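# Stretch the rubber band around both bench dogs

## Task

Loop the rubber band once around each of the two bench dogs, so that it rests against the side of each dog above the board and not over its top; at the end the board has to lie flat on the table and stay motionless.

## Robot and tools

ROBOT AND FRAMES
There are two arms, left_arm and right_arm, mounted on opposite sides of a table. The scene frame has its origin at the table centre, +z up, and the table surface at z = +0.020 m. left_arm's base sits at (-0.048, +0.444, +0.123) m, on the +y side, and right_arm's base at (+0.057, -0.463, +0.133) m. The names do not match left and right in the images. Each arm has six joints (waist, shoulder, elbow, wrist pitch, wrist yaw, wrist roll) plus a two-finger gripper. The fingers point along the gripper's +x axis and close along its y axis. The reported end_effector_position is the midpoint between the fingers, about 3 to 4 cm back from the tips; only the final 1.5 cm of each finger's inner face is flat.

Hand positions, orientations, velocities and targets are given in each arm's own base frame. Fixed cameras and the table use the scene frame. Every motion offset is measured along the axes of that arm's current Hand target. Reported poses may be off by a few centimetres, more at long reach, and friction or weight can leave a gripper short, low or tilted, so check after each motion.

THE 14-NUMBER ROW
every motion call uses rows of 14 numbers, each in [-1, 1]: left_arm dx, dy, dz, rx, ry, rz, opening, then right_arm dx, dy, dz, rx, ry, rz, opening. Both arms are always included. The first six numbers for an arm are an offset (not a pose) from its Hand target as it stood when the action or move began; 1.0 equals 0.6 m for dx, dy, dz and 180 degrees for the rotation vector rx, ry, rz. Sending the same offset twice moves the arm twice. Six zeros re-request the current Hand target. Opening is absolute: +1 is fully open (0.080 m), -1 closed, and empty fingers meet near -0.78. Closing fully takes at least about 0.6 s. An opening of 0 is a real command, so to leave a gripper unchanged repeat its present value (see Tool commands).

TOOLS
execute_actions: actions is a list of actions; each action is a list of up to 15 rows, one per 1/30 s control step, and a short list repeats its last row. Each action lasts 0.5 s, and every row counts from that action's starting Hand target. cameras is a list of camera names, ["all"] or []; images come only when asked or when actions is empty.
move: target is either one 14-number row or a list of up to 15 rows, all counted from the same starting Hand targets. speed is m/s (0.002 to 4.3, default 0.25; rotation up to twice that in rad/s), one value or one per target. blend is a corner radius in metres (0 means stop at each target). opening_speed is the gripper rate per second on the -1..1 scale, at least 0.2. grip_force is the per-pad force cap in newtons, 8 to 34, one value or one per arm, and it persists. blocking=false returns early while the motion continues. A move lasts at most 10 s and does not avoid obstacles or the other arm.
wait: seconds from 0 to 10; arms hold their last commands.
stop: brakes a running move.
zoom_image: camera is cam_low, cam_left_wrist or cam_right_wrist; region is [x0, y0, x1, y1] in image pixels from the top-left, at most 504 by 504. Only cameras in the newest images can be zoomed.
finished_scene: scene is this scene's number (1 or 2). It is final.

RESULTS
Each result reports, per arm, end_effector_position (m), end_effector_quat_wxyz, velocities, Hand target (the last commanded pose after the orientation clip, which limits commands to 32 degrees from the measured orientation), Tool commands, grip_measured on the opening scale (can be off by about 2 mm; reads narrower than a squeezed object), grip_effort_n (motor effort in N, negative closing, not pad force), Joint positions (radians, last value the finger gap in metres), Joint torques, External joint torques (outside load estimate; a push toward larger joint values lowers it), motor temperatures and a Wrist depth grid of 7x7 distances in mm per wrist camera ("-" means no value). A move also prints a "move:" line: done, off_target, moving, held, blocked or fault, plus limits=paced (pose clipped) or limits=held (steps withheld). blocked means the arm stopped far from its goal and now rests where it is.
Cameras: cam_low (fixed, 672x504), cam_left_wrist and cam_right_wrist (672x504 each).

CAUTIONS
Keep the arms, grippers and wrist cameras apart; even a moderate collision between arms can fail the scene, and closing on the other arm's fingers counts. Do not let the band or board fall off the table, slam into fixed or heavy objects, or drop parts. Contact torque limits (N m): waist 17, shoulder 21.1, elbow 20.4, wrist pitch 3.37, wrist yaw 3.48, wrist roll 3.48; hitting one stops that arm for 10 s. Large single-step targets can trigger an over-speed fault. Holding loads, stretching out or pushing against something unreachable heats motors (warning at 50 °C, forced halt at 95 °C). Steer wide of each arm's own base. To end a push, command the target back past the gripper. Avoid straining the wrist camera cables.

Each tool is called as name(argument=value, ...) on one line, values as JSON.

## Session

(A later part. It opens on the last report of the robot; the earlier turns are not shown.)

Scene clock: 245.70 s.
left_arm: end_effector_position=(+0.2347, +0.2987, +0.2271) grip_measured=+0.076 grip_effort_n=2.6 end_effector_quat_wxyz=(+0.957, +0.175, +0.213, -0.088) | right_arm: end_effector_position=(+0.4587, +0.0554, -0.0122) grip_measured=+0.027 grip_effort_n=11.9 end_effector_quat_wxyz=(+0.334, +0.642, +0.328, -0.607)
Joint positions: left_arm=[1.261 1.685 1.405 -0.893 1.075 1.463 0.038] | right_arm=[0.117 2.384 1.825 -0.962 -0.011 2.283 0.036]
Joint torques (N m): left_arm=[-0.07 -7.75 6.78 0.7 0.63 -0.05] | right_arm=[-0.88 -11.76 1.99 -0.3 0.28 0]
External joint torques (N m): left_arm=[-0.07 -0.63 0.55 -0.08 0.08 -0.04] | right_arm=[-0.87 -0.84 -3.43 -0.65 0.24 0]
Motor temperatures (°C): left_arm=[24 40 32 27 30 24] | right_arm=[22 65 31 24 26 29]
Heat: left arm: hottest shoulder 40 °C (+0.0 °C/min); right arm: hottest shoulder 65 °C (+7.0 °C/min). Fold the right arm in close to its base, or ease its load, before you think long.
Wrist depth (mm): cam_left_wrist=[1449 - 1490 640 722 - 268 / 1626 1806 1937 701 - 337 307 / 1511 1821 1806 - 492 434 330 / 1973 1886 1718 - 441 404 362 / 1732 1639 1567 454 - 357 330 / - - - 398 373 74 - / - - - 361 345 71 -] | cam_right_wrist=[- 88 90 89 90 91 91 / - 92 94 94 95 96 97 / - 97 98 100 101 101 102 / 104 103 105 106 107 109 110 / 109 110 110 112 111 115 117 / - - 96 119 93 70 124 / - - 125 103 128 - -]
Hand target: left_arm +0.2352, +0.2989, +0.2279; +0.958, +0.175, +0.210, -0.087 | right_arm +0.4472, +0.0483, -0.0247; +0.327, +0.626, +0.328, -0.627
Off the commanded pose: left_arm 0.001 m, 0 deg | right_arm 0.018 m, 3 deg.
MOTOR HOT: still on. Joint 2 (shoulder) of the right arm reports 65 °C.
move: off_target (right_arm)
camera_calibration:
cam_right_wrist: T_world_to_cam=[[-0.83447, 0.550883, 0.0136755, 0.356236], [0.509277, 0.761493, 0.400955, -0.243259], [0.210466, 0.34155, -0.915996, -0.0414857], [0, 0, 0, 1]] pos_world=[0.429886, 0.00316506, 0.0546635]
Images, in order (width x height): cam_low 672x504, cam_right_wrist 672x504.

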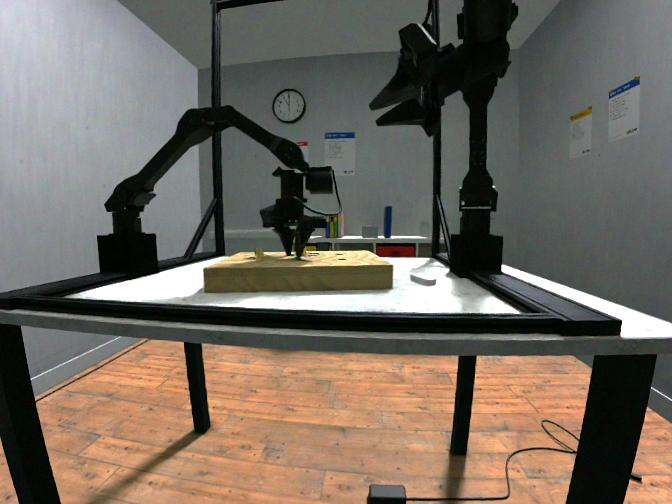

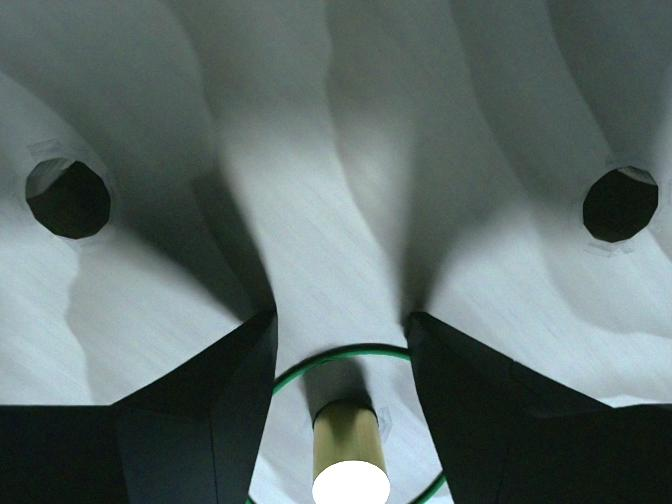

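move(target=[[0,0,0,0,0,0,0.076,-0.1,0,0,0,0,0,-0.18],[0,0,0,0,0,0,0.076,-0.1,-0.004,-0.056,-0.5,0,0,-0.18]], speed=[0.1,0.25], cameras=["all"])

zoom_image(camera="cam_low", region=[250, 210, 350, 285])

Scene clock: 260.90 s.
left_arm: end_effector_position=(+0.2347, +0.2987, +0.2271) grip_measured=+0.076 grip_effort_n=2.1 end_effector_quat_wxyz=(+0.957, +0.175, +0.213, -0.088) | right_arm: end_effector_position=(+0.4616, +0.0766, +0.0391) grip_measured=-0.177 grip_effort_n=-16.0 end_effector_quat_wxyz=(+0.673, +0.216, +0.675, -0.212)
Joint positions: left_arm=[1.261 1.685 1.405 -0.893 1.075 1.463 0.038] | right_arm=[0.162 2.412 2.083 -1.243 -0.006 0.778 0.027]
Joint torques (N m): left_arm=[0.02 -7.65 6.76 0.69 0.6 -0.07] | right_arm=[0.34 -11.68 7.18 -0.16 0.08 -0.06]
External joint torques (N m): left_arm=[-0.03 -0.53 0.51 -0.1 0.06 -0.06] | right_arm=[0.34 -0.25 1.48 -0.48 0.05 -0.06]
Motor temperatures (°C): left_arm=[23 41 32 27 30 24] | right_arm=[22 64 30 24 26 29]
Heat: left arm: hottest shoulder 41 °C (+1.0 °C/min); right arm: hottest shoulder 64 °C (+3.0 °C/min). Fold the right arm in close to its base, or ease its load, before you think long.
Wrist depth (mm): cam_left_wrist=[- - 1366 652 630 720 269 / - 1746 - 713 708 336 265 / 1853 - 735 670 498 466 416 / 2174 1937 1718 561 447 402 373 / 1761 1590 1614 - - 358 329 / - - - 401 - 74 - / - - - 352 - 71 -] | cam_right_wrist=[127 125 127 129 131 136 135 / 131 133 135 137 139 142 145 / 140 141 144 146 148 152 154 / 149 151 151 155 159 162 162 / 160 161 161 166 167 176 179 / - - 74 182 81 70 191 / - - 78 196 - - -]
Hand target: left_arm +0.2352, +0.2989, +0.2279; +0.958, +0.175, +0.210, -0.087 | right_arm +0.4645, +0.0772, +0.0353; +0.674, +0.211, +0.675, -0.211
Off the commanded pose: left_arm 0.001 m, 0 deg | right_arm 0.005 m, 1 deg.
MOTOR HOT: still on. Joint 2 (shoulder) of the right arm reports 64 °C.
move: done
camera_calibration:
cam_right_wrist: T_world_to_cam=[[-0.568231, -0.821883, 0.0402723, 0.3275], [-0.756343, 0.540944, 0.367865, 0.320995], [-0.324127, 0.178573, -0.929007, 0.257566], [0, 0, 0, 1]] pos_world=[0.512362, 0.0495326, 0.108008]

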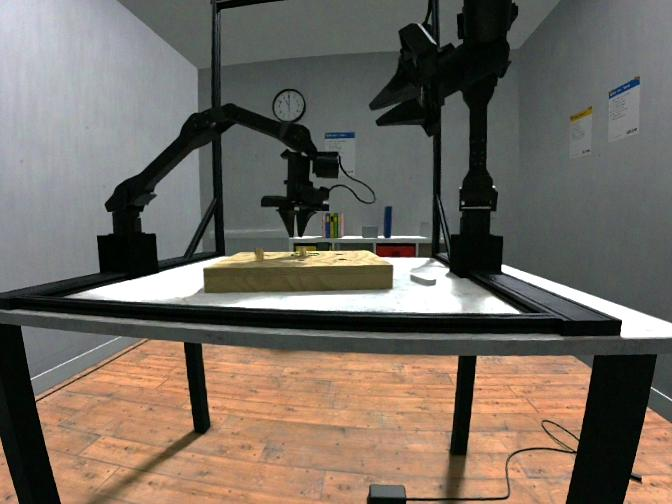

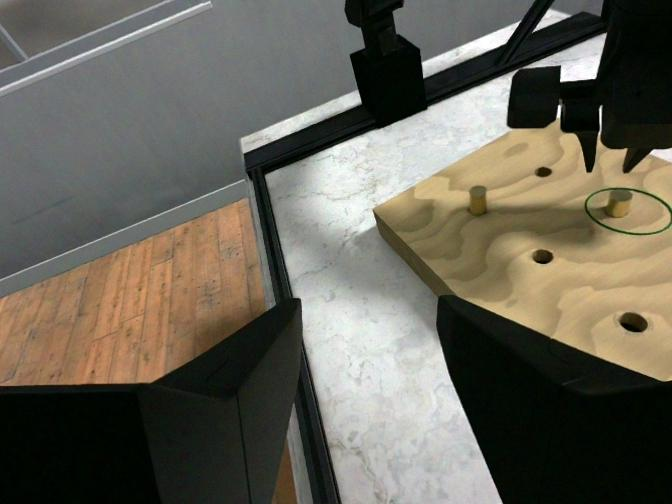

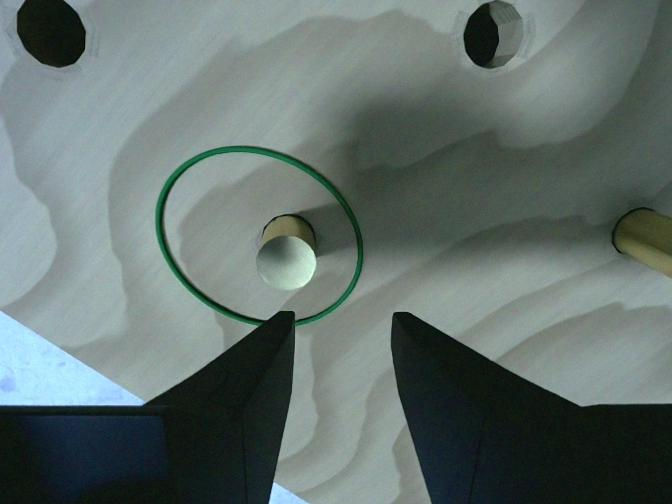

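Scaled by 5.040 from the camera's 672x504 image, which has a finer 960x720 frame.

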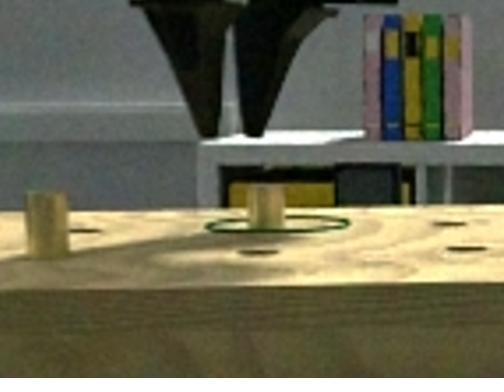

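move(target=[[0,0,0,0,0,0,0.076,0.0,0.051,0.0525,-0.5,0,0,-0.3],[0,0,0,0,0,0,0.076,0.04,0.051,0.0525,-0.5,0,0,-0.3]], speed=[0.3,0.1], cameras=["cam_right_wrist","cam_left_wrist"])

Scene clock: 285.80 s.
left_arm: end_effector_position=(+0.2347, +0.2987, +0.2271) grip_measured=+0.076 grip_effort_n=2.1 end_effector_quat_wxyz=(+0.957, +0.175, +0.213, -0.088) | right_arm: end_effector_position=(+0.5042, +0.0822, +0.0154) grip_measured=-0.297 grip_effort_n=-16.0 end_effector_quat_wxyz=(+0.646, -0.331, +0.611, +0.317)
Joint positions: left_arm=[1.261 1.685 1.405 -0.893 1.075 1.463 0.038] | right_arm=[0.162 2.606 2.347 -1.258 0.003 -0.791 0.022]
Joint torques (N m): left_arm=[0.03 -7.63 6.74 0.71 0.62 -0.02] | right_arm=[0.23 -12.93 6.99 0.46 -0.02 -0.12]
External joint torques (N m): left_arm=[0.02 -0.47 0.46 -0.08 0.06 -0.01] | right_arm=[0.23 -0.69 1.26 0.05 0.02 -0.12]
Motor temperatures (°C): left_arm=[23 41 32 27 30 24] | right_arm=[22 65 32 24 26 29]
Heat: left arm: hottest shoulder 41 °C (+1.0 °C/min); right arm: hottest shoulder 65 °C (+1.0 °C/min). Fold the right arm in close to its base, or ease its load, before you think long.
Wrist depth (mm): cam_left_wrist=[- - - 1639 656 - 277 / - - - 730 634 530 298 / - - 2010 619 504 466 355 / 1652 1665 1718 589 442 401 367 / 1746 1652 1567 439 105 358 328 / - - - - - 74 - / - - - 350 - 71 -] | cam_right_wrist=[106 106 106 108 108 109 110 / 111 111 113 113 114 117 116 / 118 118 119 120 121 122 123 / 126 126 126 128 129 130 130 / 133 134 132 135 135 139 142 / - - - 146 81 145 147 / - - - 157 - - -]
Hand target: left_arm +0.2352, +0.2989, +0.2279; +0.958, +0.175, +0.210, -0.087 | right_arm +0.5078, +0.0844, +0.0114; +0.626, -0.327, +0.627, +0.328
Off the commanded pose: left_arm 0.001 m, 0 deg | right_arm 0.006 m, 3 deg.
MOTOR HOT: still on. Joint 2 (shoulder) of the right arm reports 65 °C.
joint sent to its limit (right arm) — joint 3 (elbow), upper limit, where the elbow is as straight as it goes. The joint targets are off in orientation, not in position.
move: off_target (right_arm)
camera_calibration:
cam_right_wrist: T_world_to_cam=[[0.817293, -0.569983, 0.0845709, -0.362747], [-0.562689, -0.757832, 0.330259, 0.368535], [-0.124152, -0.317506, -0.940094, 0.18836], [0, 0, 0, 1]] pos_world=[0.527227, 0.132333, 0.086042]
Images, in order (width x height): cam_left_wrist 672x504, cam_right_wrist 672x504.

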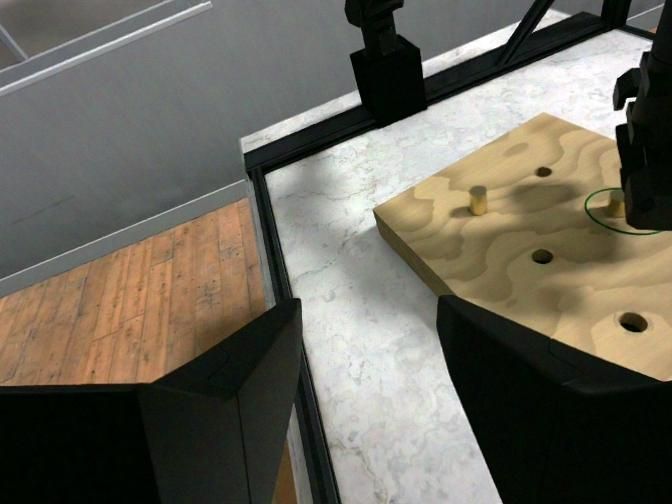

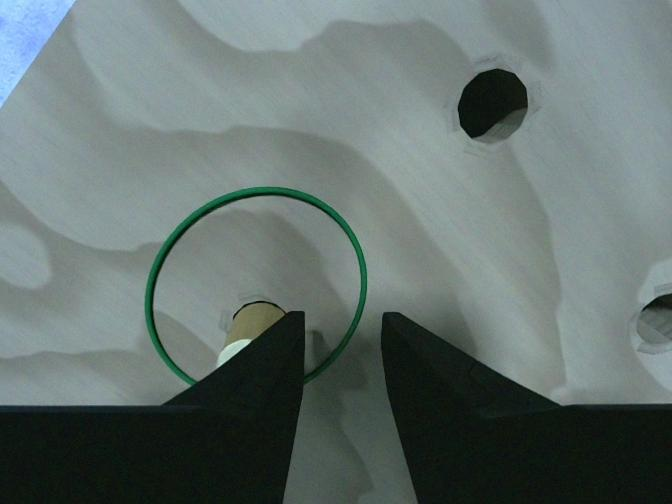

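move(target=[[0,0,0,0,0,0,0.076,0.0,-0.015,0,0,0,0,-0.3],[0,0,0,0,0,0,0.076,0.057,-0.015,0,0,0,0,-0.3]], speed=[0.1,0.06], cameras=["cam_right_wrist","cam_low"])

Scene clock: 292.23 s.
left_arm: end_effector_position=(+0.2347, +0.2987, +0.2271) grip_measured=+0.076 grip_effort_n=1.6 end_effector_quat_wxyz=(+0.957, +0.175, +0.213, -0.088) | right_arm: end_effector_position=(+0.5139, +0.0791, -0.0072) grip_measured=-0.297 grip_effort_n=-16.0 end_effector_quat_wxyz=(+0.650, -0.334, +0.605, +0.317)
Joint positions: left_arm=[1.261 1.685 1.405 -0.893 1.075 1.463 0.038] | right_arm=[0.154 2.657 2.353 -1.2 0.003 -0.803 0.022]
Joint torques (N m): left_arm=[-0.08 -7.7 6.64 0.72 0.63 -0.02] | right_arm=[-0.04 -10.91 6.44 0.84 -0.03 -0.1]
External joint torques (N m): left_arm=[-0.08 -0.58 0.42 -0.05 0.07 -0.01] | right_arm=[0.15 1.7 0.61 0.4 -0.01 -0.11]
Motor temperatures (°C): left_arm=[23 41 32 27 30 24] | right_arm=[22 65 32 24 26 29]
Heat: left arm: hottest shoulder 41 °C (+1.0 °C/min); right arm: hottest shoulder 65 °C (-2.0 °C/min). Fold the right arm in close to its base, or ease its load, before you think long.
Wrist depth (mm): cam_left_wrist=[- - - 630 758 696 662 / - - 1522 737 687 548 298 / - - 1705 - 493 469 358 / 2029 1920 1761 - 443 402 354 / 1791 1614 1522 413 - 358 332 / - - - - - 74 - / - - - 339 - 71 -] | cam_right_wrist=[- 88 89 90 91 91 92 / - 93 93 94 96 98 98 / - 97 99 100 101 102 103 / - 102 105 106 107 108 110 / - 110 110 113 111 115 117 / - 115 - 120 81 120 124 / - - - 129 - - -]
Hand target: left_arm +0.2352, +0.2989, +0.2279; +0.958, +0.175, +0.210, -0.087 | right_arm +0.5152, +0.0793, -0.0228; +0.627, -0.327, +0.627, +0.328
Off the commanded pose: left_arm 0.001 m, 0 deg | right_arm 0.016 m, 4 deg.
MOTOR HOT: still on. Joint 2 (shoulder) of the right arm reports 65 °C.
joint sent to its limit (right arm) — joint 3 (elbow), upper limit, where the elbow is as straight as it goes. The joint targets are off in orientation, not in position.
move: off_target (right_arm)
camera_calibration:
cam_right_wrist: T_world_to_cam=[[0.818027, -0.56726, 0.0951174, -0.370981], [-0.56458, -0.760296, 0.321246, 0.380299], [-0.109912, -0.316489, -0.942207, 0.159976], [0, 0, 0, 1]] pos_world=[0.535765, 0.129328, 0.0638479]
Images, in order (width x height): cam_low 672x504, cam_right_wrist 672x504.

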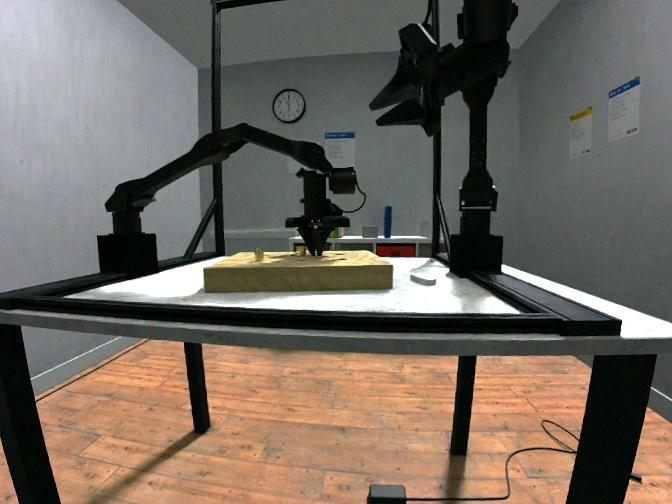

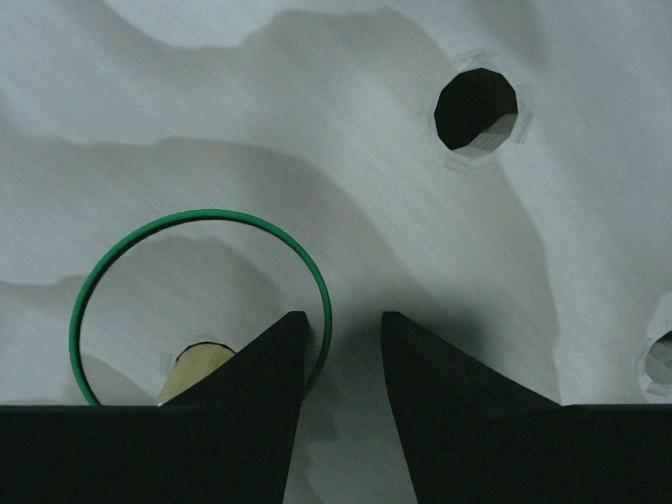

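move(target=[0,0,0,0,0,0,0.076,0.007,0.004,0,0,0,0,-1], opening_speed=0.5, speed=0.05)

move(target=[0,0,0,0,0,0,0.076,-0.065,0,0,0,0,0,-1], speed=0.08, cameras=["cam_right_wrist","cam_low","cam_left_wrist"])

zoom_image(camera="cam_low", region=[250, 210, 350, 285])

Scene clock: 296.27 s.
left_arm: end_effector_position=(+0.2347, +0.2987, +0.2271) grip_measured=+0.076 grip_effort_n=2.1 end_effector_quat_wxyz=(+0.957, +0.175, +0.213, -0.088) | right_arm: end_effector_position=(+0.5123, +0.0802, -0.0082) grip_measured=-0.756 grip_effort_n=-83.5 end_effector_quat_wxyz=(+0.647, -0.332, +0.607, +0.320)
Joint positions: left_arm=[1.261 1.685 1.405 -0.893 1.075 1.463 0.038] | right_arm=[0.155 2.66 2.356 -1.207 -0.001 -0.803 0.001]
Joint torques (N m): left_arm=[-0.08 -7.77 6.78 0.7 0.64 -0.03] | right_arm=[0.09 -10.27 6.12 1.08 -0.01 0.01]
External joint torques (N m): left_arm=[-0.04 -0.61 0.52 -0.08 0.09 -0.02] | right_arm=[0.09 2.23 0.34 0.64 0.03 0.01]
Motor temperatures (°C): left_arm=[23 41 32 27 30 24] | right_arm=[22 64 32 24 26 29]
Heat: left arm: hottest shoulder 41 °C (+1.0 °C/min); right arm: hottest shoulder 64 °C (-2.0 °C/min). Fold the right arm in close to its base, or ease its load, before you think long.
Wrist depth (mm): cam_left_wrist=[1357 1469 - 654 642 2131 672 / - - - 740 717 545 291 / 1652 2049 2152 648 511 466 349 / 2010 1886 1718 - 444 402 359 / 1718 1678 1522 - 387 356 328 / - - - 397 377 74 - / - - - 376 - 71 -] | cam_right_wrist=[- 88 89 90 90 91 92 / - 93 93 94 95 98 97 / - 98 99 100 101 103 103 / - 103 105 106 107 108 109 / - 110 111 110 113 115 116 / - 115 - 74 75 121 123 / - - - - - - -]
Hand target: left_arm +0.2352, +0.2989, +0.2279; +0.958, +0.175, +0.210, -0.087 | right_arm +0.5132, +0.0805, -0.0272; +0.626, -0.327, +0.627, +0.328
Off the commanded pose: left_arm 0.001 m, 0 deg | right_arm 0.019 m, 3 deg.
MOTOR HOT: still on. Joint 2 (shoulder) of the right arm reports 64 °C.
joint sent to its limit (right arm) — joint 3 (elbow), upper limit, where the elbow is as straight as it goes. The joint targets still meet the commanded pose.
move: off_target (right_arm)

Scene clock: 297.47 s.
left_arm: end_effector_position=(+0.2347, +0.2987, +0.2271) grip_measured=+0.076 grip_effort_n=1.6 end_effector_quat_wxyz=(+0.957, +0.175, +0.213, -0.088) | right_arm: end_effector_position=(+0.5103, +0.0792, +0.0025) grip_measured=-0.756 grip_effort_n=-83.5 end_effector_quat_wxyz=(+0.647, -0.334, +0.607, +0.318)
Joint positions: left_arm=[1.261 1.685 1.405 -0.893 1.075 1.463 0.038] | right_arm=[0.155 2.639 2.357 -1.229 0.003 -0.803 0.001]
Joint torques (N m): left_arm=[-0.15 -7.79 6.68 0.73 0.64 -0.03] | right_arm=[0.23 -16.88 5.79 -0.09 0 0.02]
External joint torques (N m): left_arm=[-0.1 -0.56 0.38 -0.06 0.07 -0.02] | right_arm=[0.35 -4.39 -0.03 -0.55 0.03 0.02]
Motor temperatures (°C): left_arm=[23 41 32 27 30 24] | right_arm=[22 64 32 24 26 29]
Heat: left arm: hottest shoulder 41 °C (+1.0 °C/min); right arm: hottest shoulder 64 °C (-1.0 °C/min). Fold the right arm in close to its base, or ease its load, before you think long.
Wrist depth (mm): cam_left_wrist=[1430 1678 - 642 650 730 690 / 1533 1886 - 761 699 548 299 / 1732 1869 1837 - 505 467 337 / 1886 1902 1718 - 446 396 361 / 1718 1639 1533 471 105 356 329 / - - - 391 370 74 - / - - - 365 - 71 -] | cam_right_wrist=[- 94 95 96 97 98 99 / - 99 101 102 104 104 104 / 105 105 106 108 108 109 110 / - 111 112 114 115 117 118 / 118 119 118 119 122 124 125 / - 125 - 74 75 131 132 / - - - - - - -]
Hand target: left_arm +0.2352, +0.2989, +0.2279; +0.958, +0.175, +0.210, -0.087 | right_arm +0.5132, +0.0805, +0.0118; +0.626, -0.327, +0.627, +0.328
Off the commanded pose: left_arm 0.001 m, 0 deg | right_arm 0.010 m, 4 deg.
MOTOR HOT: still on. Joint 2 (shoulder) of the right arm reports 64 °C.
joint sent to its limit (right arm) — joint 3 (elbow), upper limit, where the elbow is as straight as it goes. The joint targets are off in orientation, not in position.
move: off_target (right_arm)
camera_calibration:
cam_right_wrist: T_world_to_cam=[[0.819279, -0.56627, 0.09011, -0.36973], [-0.56152, -0.760525, 0.326033, 0.373674], [-0.116092, -0.317711, -0.941054, 0.171891], [0, 0, 0, 1]] pos_world=[0.532693, 0.129433, 0.0732446]

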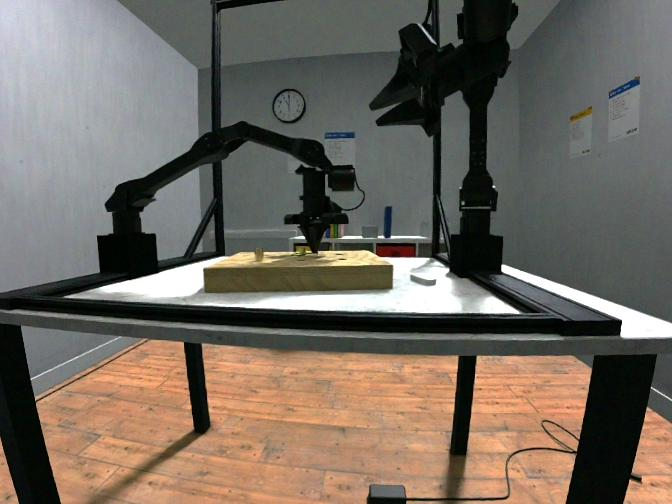

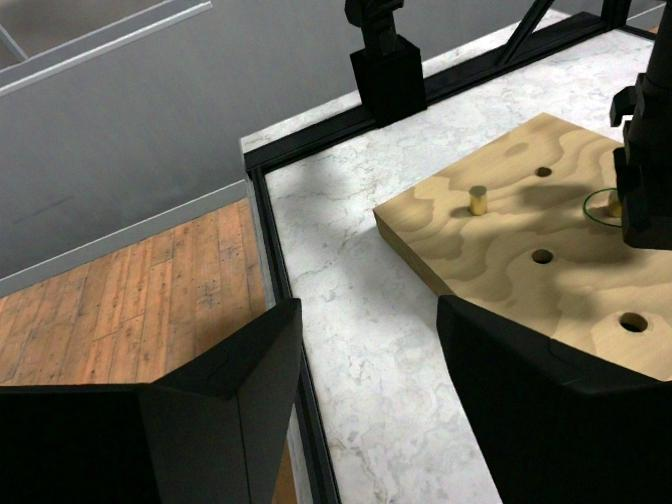

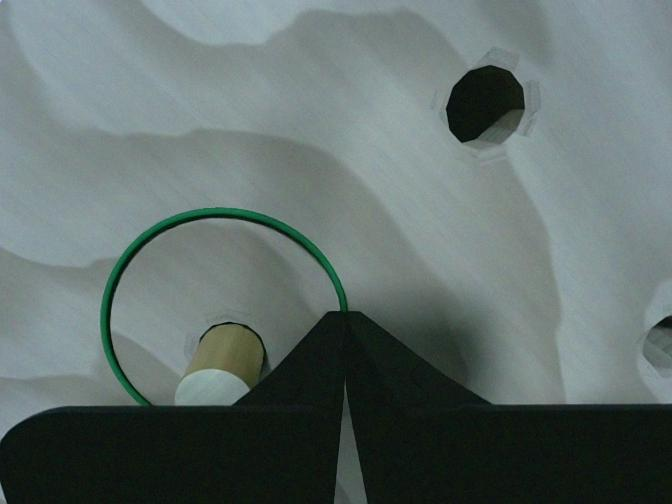

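Scaled by 5.040 from the camera's 672x504 image, which has a finer 960x720 frame.

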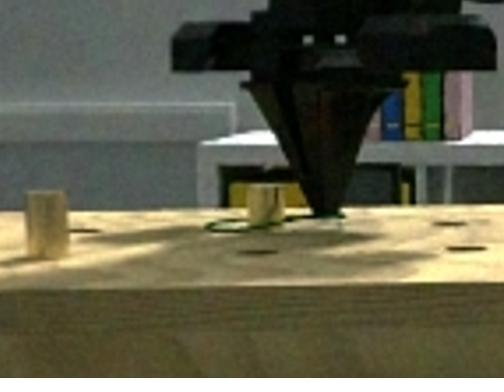

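move(target=[[0,0,0,0,0,0,0.076,0.004,-0.002,-0.081,0.25,0,0,-1],[0,0,0,0,0,0,0.076,0.006,0.056,-0.1145,0.5,0,0,-1]], speed=0.12, blend=[0.01,0], cameras=["cam_right_wrist","cam_low","cam_left_wrist"])

zoom_image(camera="cam_low", region=[250, 210, 350, 285])

zoom_image(camera="cam_left_wrist", region=[500, 150, 672, 290])

Scene clock: 310.87 s.
left_arm: end_effector_position=(+0.2347, +0.2987, +0.2271) grip_measured=+0.076 grip_effort_n=1.6 end_effector_quat_wxyz=(+0.957, +0.175, +0.213, -0.088) | right_arm: end_effector_position=(+0.4465, +0.0425, +0.0036) grip_measured=-0.756 grip_effort_n=-83.5 end_effector_quat_wxyz=(+0.670, +0.208, +0.681, -0.211)
Joint positions: left_arm=[1.261 1.685 1.405 -0.893 1.075 1.463 0.038] | right_arm=[0.094 2.366 1.859 -1.079 -0.003 0.696 0.001]
Joint torques (N m): left_arm=[-0.08 -7.69 6.71 0.72 0.64 0] | right_arm=[0.4 -15.36 3.87 0.37 -0.04 0.22]
External joint torques (N m): left_arm=[-0.07 -0.5 0.44 -0.06 0.08 0.01] | right_arm=[0.52 -4.46 -1.6 0.07 -0.07 0.22]
Motor temperatures (°C): left_arm=[23 41 32 27 29 24] | right_arm=[22 69 32 24 26 29]
Heat: left arm: hottest shoulder 41 °C (+0.0 °C/min); right arm: hottest shoulder 69 °C (+4.0 °C/min). Fold the right arm in close to its base, or ease its load, before you think long.
Wrist depth (mm): cam_left_wrist=[- - - 614 642 295 245 / - 1522 - - 699 366 294 / - 2049 1837 - 494 430 389 / 2089 1973 1732 - 438 401 370 / 1806 1665 1555 462 - 356 332 / - - - - - 74 - / - - - 350 - 71 -] | cam_right_wrist=[- 95 96 98 100 101 103 / - 100 102 104 107 108 110 / 106 107 108 110 113 115 118 / 113 113 118 119 121 124 125 / - 111 125 125 131 134 110 / - 131 - 74 75 143 148 / - - - - - - -]
Hand target: left_arm +0.2352, +0.2989, +0.2279; +0.958, +0.175, +0.210, -0.087 | right_arm +0.4464, +0.0434, +0.0083; +0.674, +0.211, +0.675, -0.211
Off the commanded pose: left_arm 0.001 m, 0 deg | right_arm 0.005 m, 1 deg.
MOTOR HOT: still on. Joint 2 (shoulder) of the right arm reports 69 °C.
move: done
camera_calibration:
cam_right_wrist: T_world_to_cam=[[-0.555875, -0.829664, 0.0515814, 0.286995], [-0.758757, 0.531756, 0.376196, 0.342549], [-0.339545, 0.16998, -0.925103, 0.232907], [0, 0, 0, 1]] pos_world=[0.498527, 0.0163667, 0.0717935]

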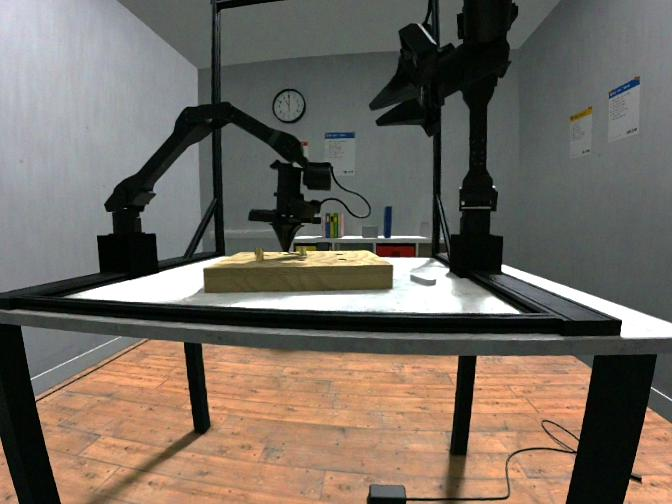

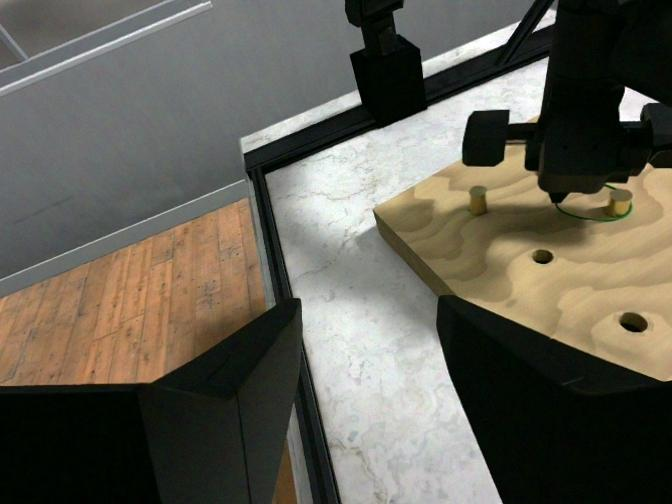

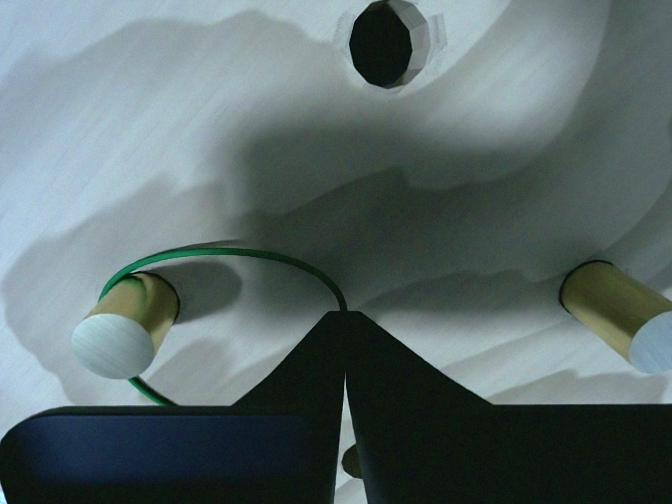

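Scaled by 5.040 from the camera's 672x504 image, which has a finer 960x720 frame.

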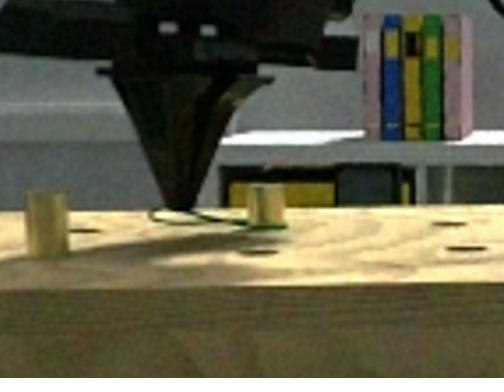

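Scaled by 2.930 from the camera's 672x504 image, which has a finer 960x720 frame.

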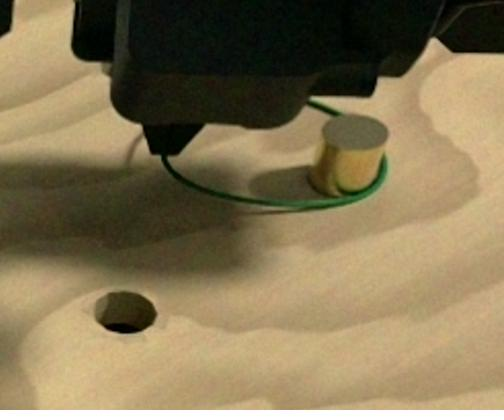

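move(target=[[0,0,0,0,0,0,0.076,-0.04,-0.05,0.001,0,0,0,-1],[0,0,0,0,0,0,0.076,-0.042,-0.10,0.0025,0,0,0,-1]], speed=0.08, blend=[0.01,0], cameras=["cam_right_wrist","cam_low","cam_left_wrist"])

zoom_image(camera="cam_low", region=[230, 210, 330, 285])

zoom_image(camera="cam_left_wrist", region=[440, 130, 672, 290])

Scene clock: 324.60 s.
left_arm: end_effector_position=(+0.2347, +0.2987, +0.2271) grip_measured=+0.076 grip_effort_n=2.1 end_effector_quat_wxyz=(+0.957, +0.175, +0.213, -0.088) | right_arm: end_effector_position=(+0.4176, -0.0028, +0.0299) grip_measured=-0.756 grip_effort_n=-83.5 end_effector_quat_wxyz=(+0.674, +0.215, +0.675, -0.208)
Joint positions: left_arm=[1.261 1.685 1.405 -0.893 1.075 1.463 0.038] | right_arm=[-0.01 2.197 1.679 -1.051 -0.009 0.597 0.001]
Joint torques (N m): left_arm=[-0.05 -7.72 6.77 0.7 0.63 0] | right_arm=[-0.56 -14.14 3.65 0.02 0.17 -0.08]
External joint torques (N m): left_arm=[-0.06 -0.6 0.51 -0.1 0.08 0.01] | right_arm=[-0.57 -4.16 -1.84 -0.31 0.16 -0.08]
Motor temperatures (°C): left_arm=[23 41 32 27 29 24] | right_arm=[22 77 31 24 26 29]
Heat: left arm: hottest shoulder 41 °C (+0.0 °C/min); right arm: hottest shoulder 77 °C (+12.1 °C/min). Heating fast: the right arm's shoulder motor: a push or a pull is the cause, and it goes on while you think. Ease it with your next call, before anything else.
Wrist depth (mm): cam_left_wrist=[1449 - - 699 666 263 214 / 1500 - - 722 378 298 311 / - - 1869 - 490 448 424 / 2010 1973 1761 - 448 401 372 / 1761 1602 1614 450 386 357 330 / - - - 407 376 74 - / - - - 348 350 71 -] | cam_right_wrist=[120 121 124 123 125 126 131 / 127 128 130 131 133 135 138 / 134 136 138 140 142 144 146 / 142 144 147 149 147 154 157 / 154 156 157 156 163 166 169 / 164 164 - 74 75 178 247 / - - - - - - -]
Hand target: left_arm +0.2352, +0.2989, +0.2279; +0.958, +0.175, +0.210, -0.087 | right_arm +0.4134, -0.0067, +0.0335; +0.674, +0.211, +0.675, -0.211
Off the commanded pose: left_arm 0.001 m, 0 deg | right_arm 0.007 m, 1 deg.
MOTOR HOT: still on. Joint 2 (shoulder) of the right arm reports 77 °C.
move: done
camera_calibration:
cam_right_wrist: T_world_to_cam=[[-0.561303, -0.826826, 0.036029, 0.234797], [-0.761992, 0.533298, 0.367372, 0.336406], [-0.322967, 0.178753, -0.929376, 0.248398], [0, 0, 0, 1]] pos_world=[0.468355, -0.0296706, 0.0988095]

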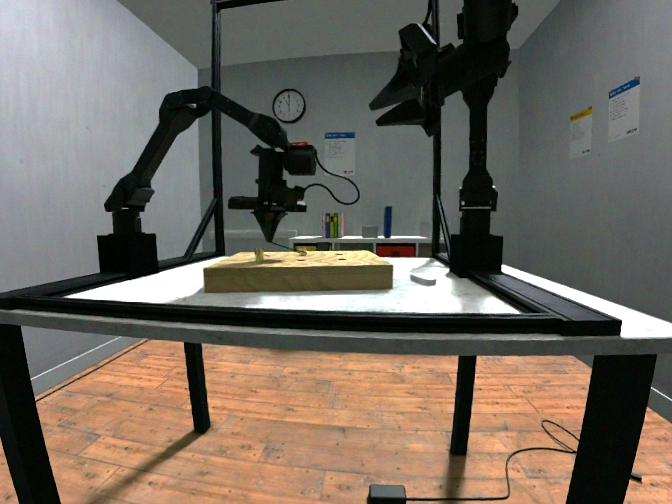

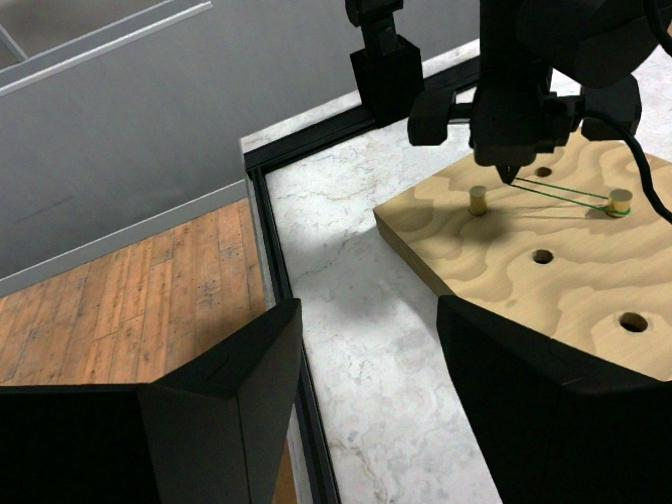

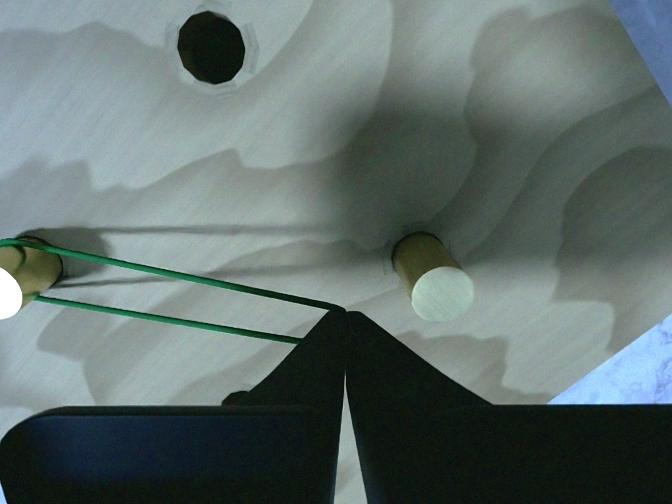

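Scaled by 5.040 from the camera's 672x504 image, which has a finer 960x720 frame.

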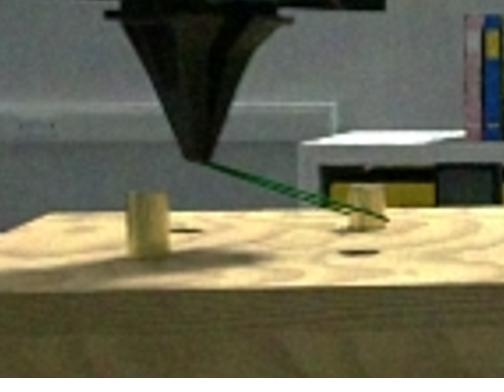

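Scaled by 2.172 from the camera's 672x504 image, which has a finer 960x720 frame.

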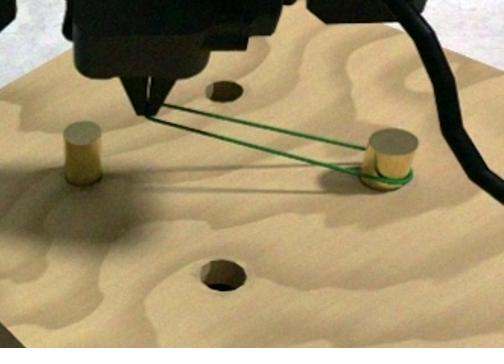

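move(target=[[0,0,0,0,0,0,0.076,0.008,-0.1,0.0,0,0,0,-1],[0,0,0,0,0,0,0.076,0.06,-0.1,0.0,0,0,0,-1]], speed=0.08, blend=[0.005,0], cameras=["cam_right_wrist","cam_low","cam_left_wrist"])

zoom_image(camera="cam_low", region=[230, 210, 330, 285])

zoom_image(camera="cam_left_wrist", region=[440, 130, 672, 290])

Scene clock: 331.77 s.
left_arm: end_effector_position=(+0.2347, +0.2987, +0.2271) grip_measured=+0.076 grip_effort_n=2.1 end_effector_quat_wxyz=(+0.957, +0.175, +0.213, -0.088) | right_arm: end_effector_position=(+0.3895, -0.0464, +0.0109) grip_measured=-0.756 grip_effort_n=-83.5 end_effector_quat_wxyz=(+0.690, +0.217, +0.662, -0.197)
Joint positions: left_arm=[1.261 1.685 1.405 -0.893 1.075 1.463 0.038] | right_arm=[-0.127 2.097 1.436 -0.867 -0.021 0.469 0.001]
Joint torques (N m): left_arm=[0.01 -7.7 6.69 0.72 0.65 -0.04] | right_arm=[-1.98 -8.59 2.81 0.11 0.65 -0.11]
External joint torques (N m): left_arm=[0.06 -0.53 0.44 -0.07 0.09 -0.03] | right_arm=[-1.92 0.6 -2.56 -0.31 0.64 -0.11]
Motor temperatures (°C): left_arm=[23 41 32 27 29 24] | right_arm=[22 78 30 24 26 29]
Heat: left arm: hottest shoulder 41 °C (+0.0 °C/min); right arm: hottest shoulder 78 °C (+13.0 °C/min). Fold the right arm in close to its base, or ease its load, before you think long.
Wrist depth (mm): cam_left_wrist=[- - - 1639 270 683 730 / 1555 - 1665 1821 339 333 531 / - - 1776 - 445 453 416 / 1886 1955 1718 524 450 401 365 / 1746 1639 1602 473 - 358 331 / - - - - - 74 - / - - - - - 71 -] | cam_right_wrist=[110 110 111 111 112 156 158 / 116 116 117 118 118 120 168 / 123 123 124 124 125 126 174 / 130 131 131 132 133 134 136 / 138 139 110 117 142 143 145 / 147 148 - 74 75 151 215 / - - - - - - -]
Hand target: left_arm +0.2352, +0.2989, +0.2279; +0.958, +0.175, +0.210, -0.087 | right_arm +0.3791, -0.0560, -0.0025; +0.674, +0.212, +0.675, -0.211
Off the commanded pose: left_arm 0.001 m, 0 deg | right_arm 0.019 m, 3 deg.
MOTOR HOT: still on. Joint 2 (shoulder) of the right arm reports 78 °C.
move: off_target (right_arm)
camera_calibration:
cam_right_wrist: T_world_to_cam=[[-0.551905, -0.833885, 0.00606537, 0.180007], [-0.784144, 0.521432, 0.336493, 0.353612], [-0.283759, 0.180956, -0.941666, 0.214442], [0, 0, 0, 1]] pos_world=[0.437479, -0.0730837, 0.081853]

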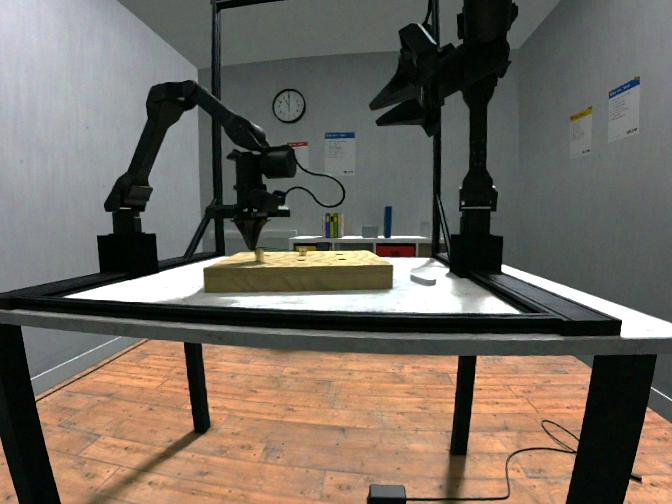

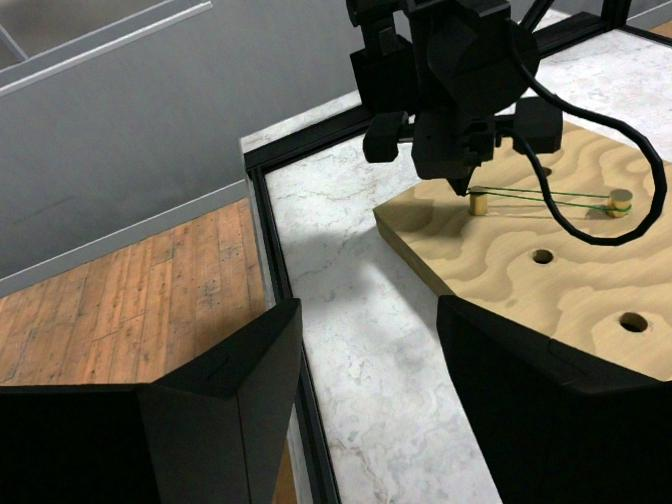

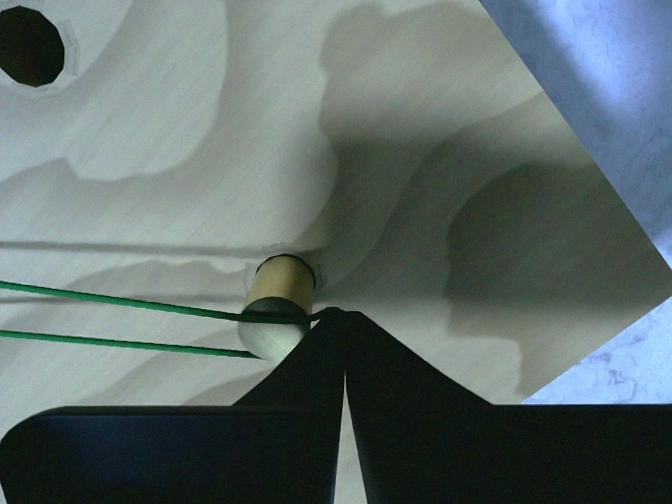

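Scaled by 5.040 from the camera's 672x504 image, which has a finer 960x720 frame.

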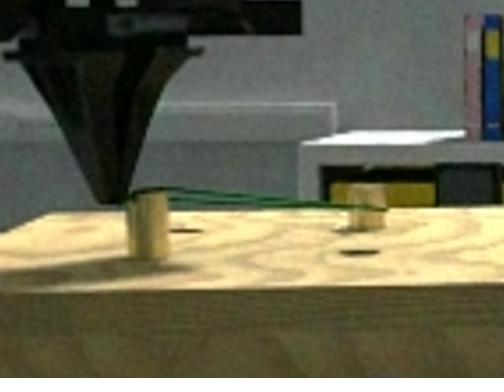

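Scaled by 2.172 from the camera's 672x504 image, which has a finer 960x720 frame.

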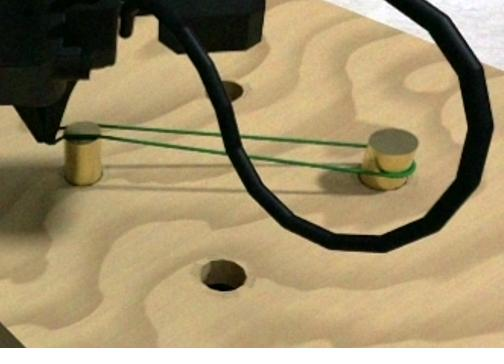

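move(target=[[0,0,0,0,0,0,0.076,0.0,-0.022,0.0,0,0,0,-1],[0,0,0,0,0,0,0.076,0.012,-0.024,-0.022,0,0,0,-1]], speed=0.08, cameras=["cam_right_wrist","cam_low","cam_left_wrist"])

zoom_image(camera="cam_low", region=[230, 210, 330, 285])

zoom_image(camera="cam_left_wrist", region=[440, 130, 672, 290])

Scene clock: 337.07 s.
left_arm: end_effector_position=(+0.2347, +0.2987, +0.2271) grip_measured=+0.076 grip_effort_n=2.1 end_effector_quat_wxyz=(+0.957, +0.175, +0.213, -0.088) | right_arm: end_effector_position=(+0.3782, -0.0479, +0.0021) grip_measured=-0.756 grip_effort_n=-83.5 end_effector_quat_wxyz=(+0.697, +0.215, +0.659, -0.185)
Joint positions: left_arm=[1.261 1.685 1.405 -0.893 1.075 1.463 0.038] | right_arm=[-0.139 2.062 1.342 -0.792 -0.034 0.435 0.001]
Joint torques (N m): left_arm=[-0.06 -7.84 6.79 0.7 0.63 -0.05] | right_arm=[-2.57 -9.6 1.33 -0.75 1.09 0.19]
External joint torques (N m): left_arm=[-0.06 -0.69 0.53 -0.09 0.08 -0.04] | right_arm=[-2.51 -0.8 -3.87 -1.18 1.09 0.2]
Motor temperatures (°C): left_arm=[23 41 32 27 29 24] | right_arm=[22 74 30 24 26 29]
Heat: left arm: hottest shoulder 41 °C (+0.0 °C/min); right arm: hottest shoulder 74 °C (+9.1 °C/min). Fold the right arm in close to its base, or ease its load, before you think long.
Wrist depth (mm): cam_left_wrist=[1490 - 1533 599 277 262 758 / 1555 1652 1652 - 344 349 565 / 1937 1533 2341 - 455 458 425 / 2069 1853 1746 - 443 401 370 / 1746 1691 1480 426 - 356 330 / - - - 404 - 74 - / - - - 364 343 71 -] | cam_right_wrist=[- 106 106 106 106 148 151 / 112 111 112 112 112 112 159 / 118 118 118 118 118 118 121 / 125 125 123 125 125 126 125 / 132 133 100 130 133 133 134 / - 141 - 74 75 140 200 / - - - - - - -]
Hand target: left_arm +0.2352, +0.2989, +0.2279; +0.958, +0.175, +0.210, -0.087 | right_arm +0.3601, -0.0603, -0.0096; +0.674, +0.211, +0.675, -0.211
Off the commanded pose: left_arm 0.001 m, 0 deg | right_arm 0.025 m, 4 deg.
MOTOR HOT: still on. Joint 2 (shoulder) of the right arm reports 74 °C.
move: off_target (right_arm)
camera_calibration:
cam_right_wrist: T_world_to_cam=[[-0.533611, -0.845664, -0.0105106, 0.165089], [-0.801158, 0.501469, 0.326612, 0.354088], [-0.270933, 0.182704, -0.9451, 0.198369], [0, 0, 0, 1]] pos_world=[0.425518, -0.0741973, 0.0735651]

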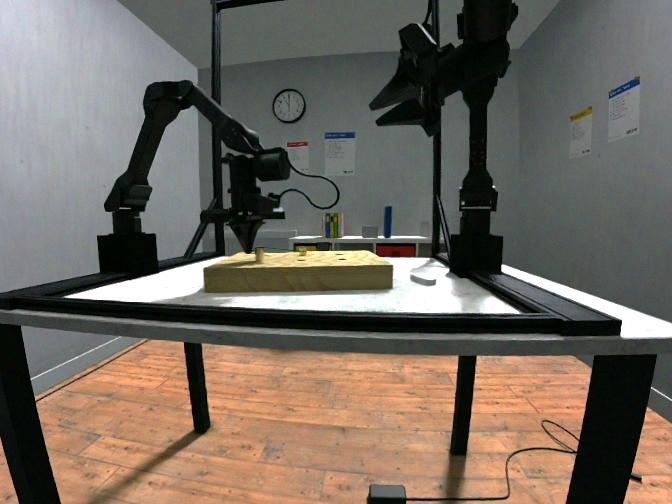

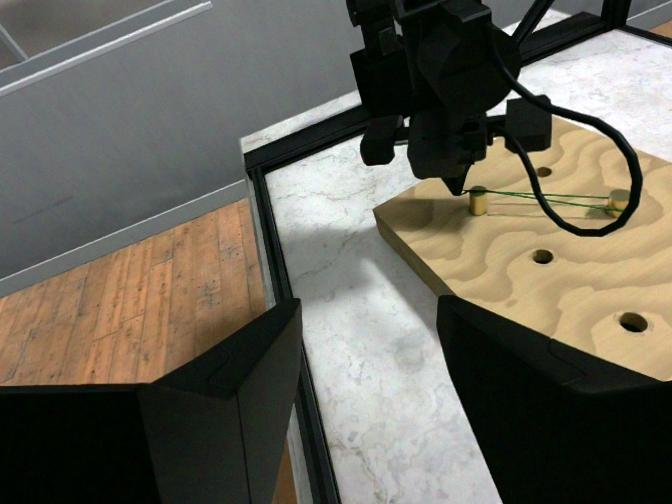

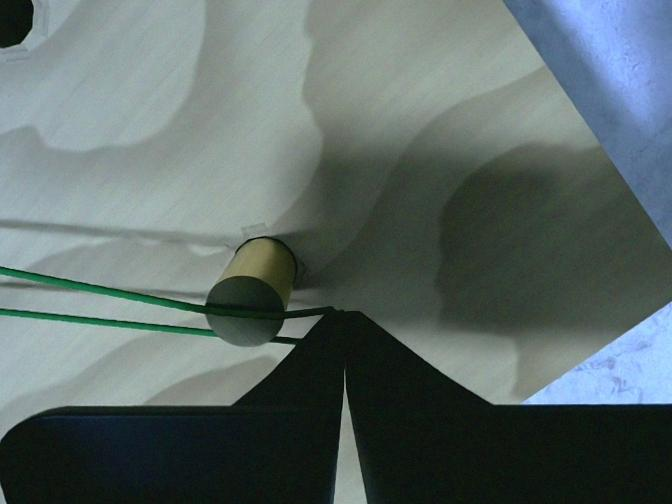

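Scaled by 5.040 from the camera's 672x504 image, which has a finer 960x720 frame.

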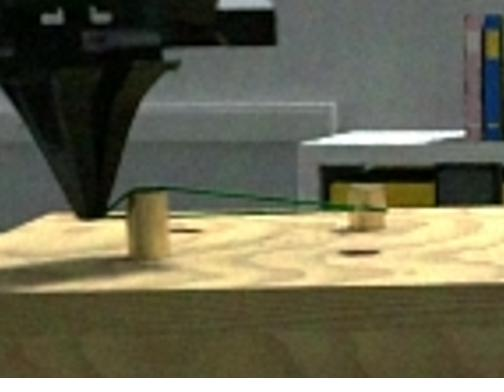

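Scaled by 2.172 from the camera's 672x504 image, which has a finer 960x720 frame.

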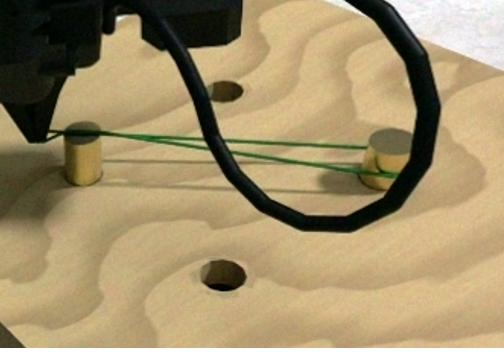

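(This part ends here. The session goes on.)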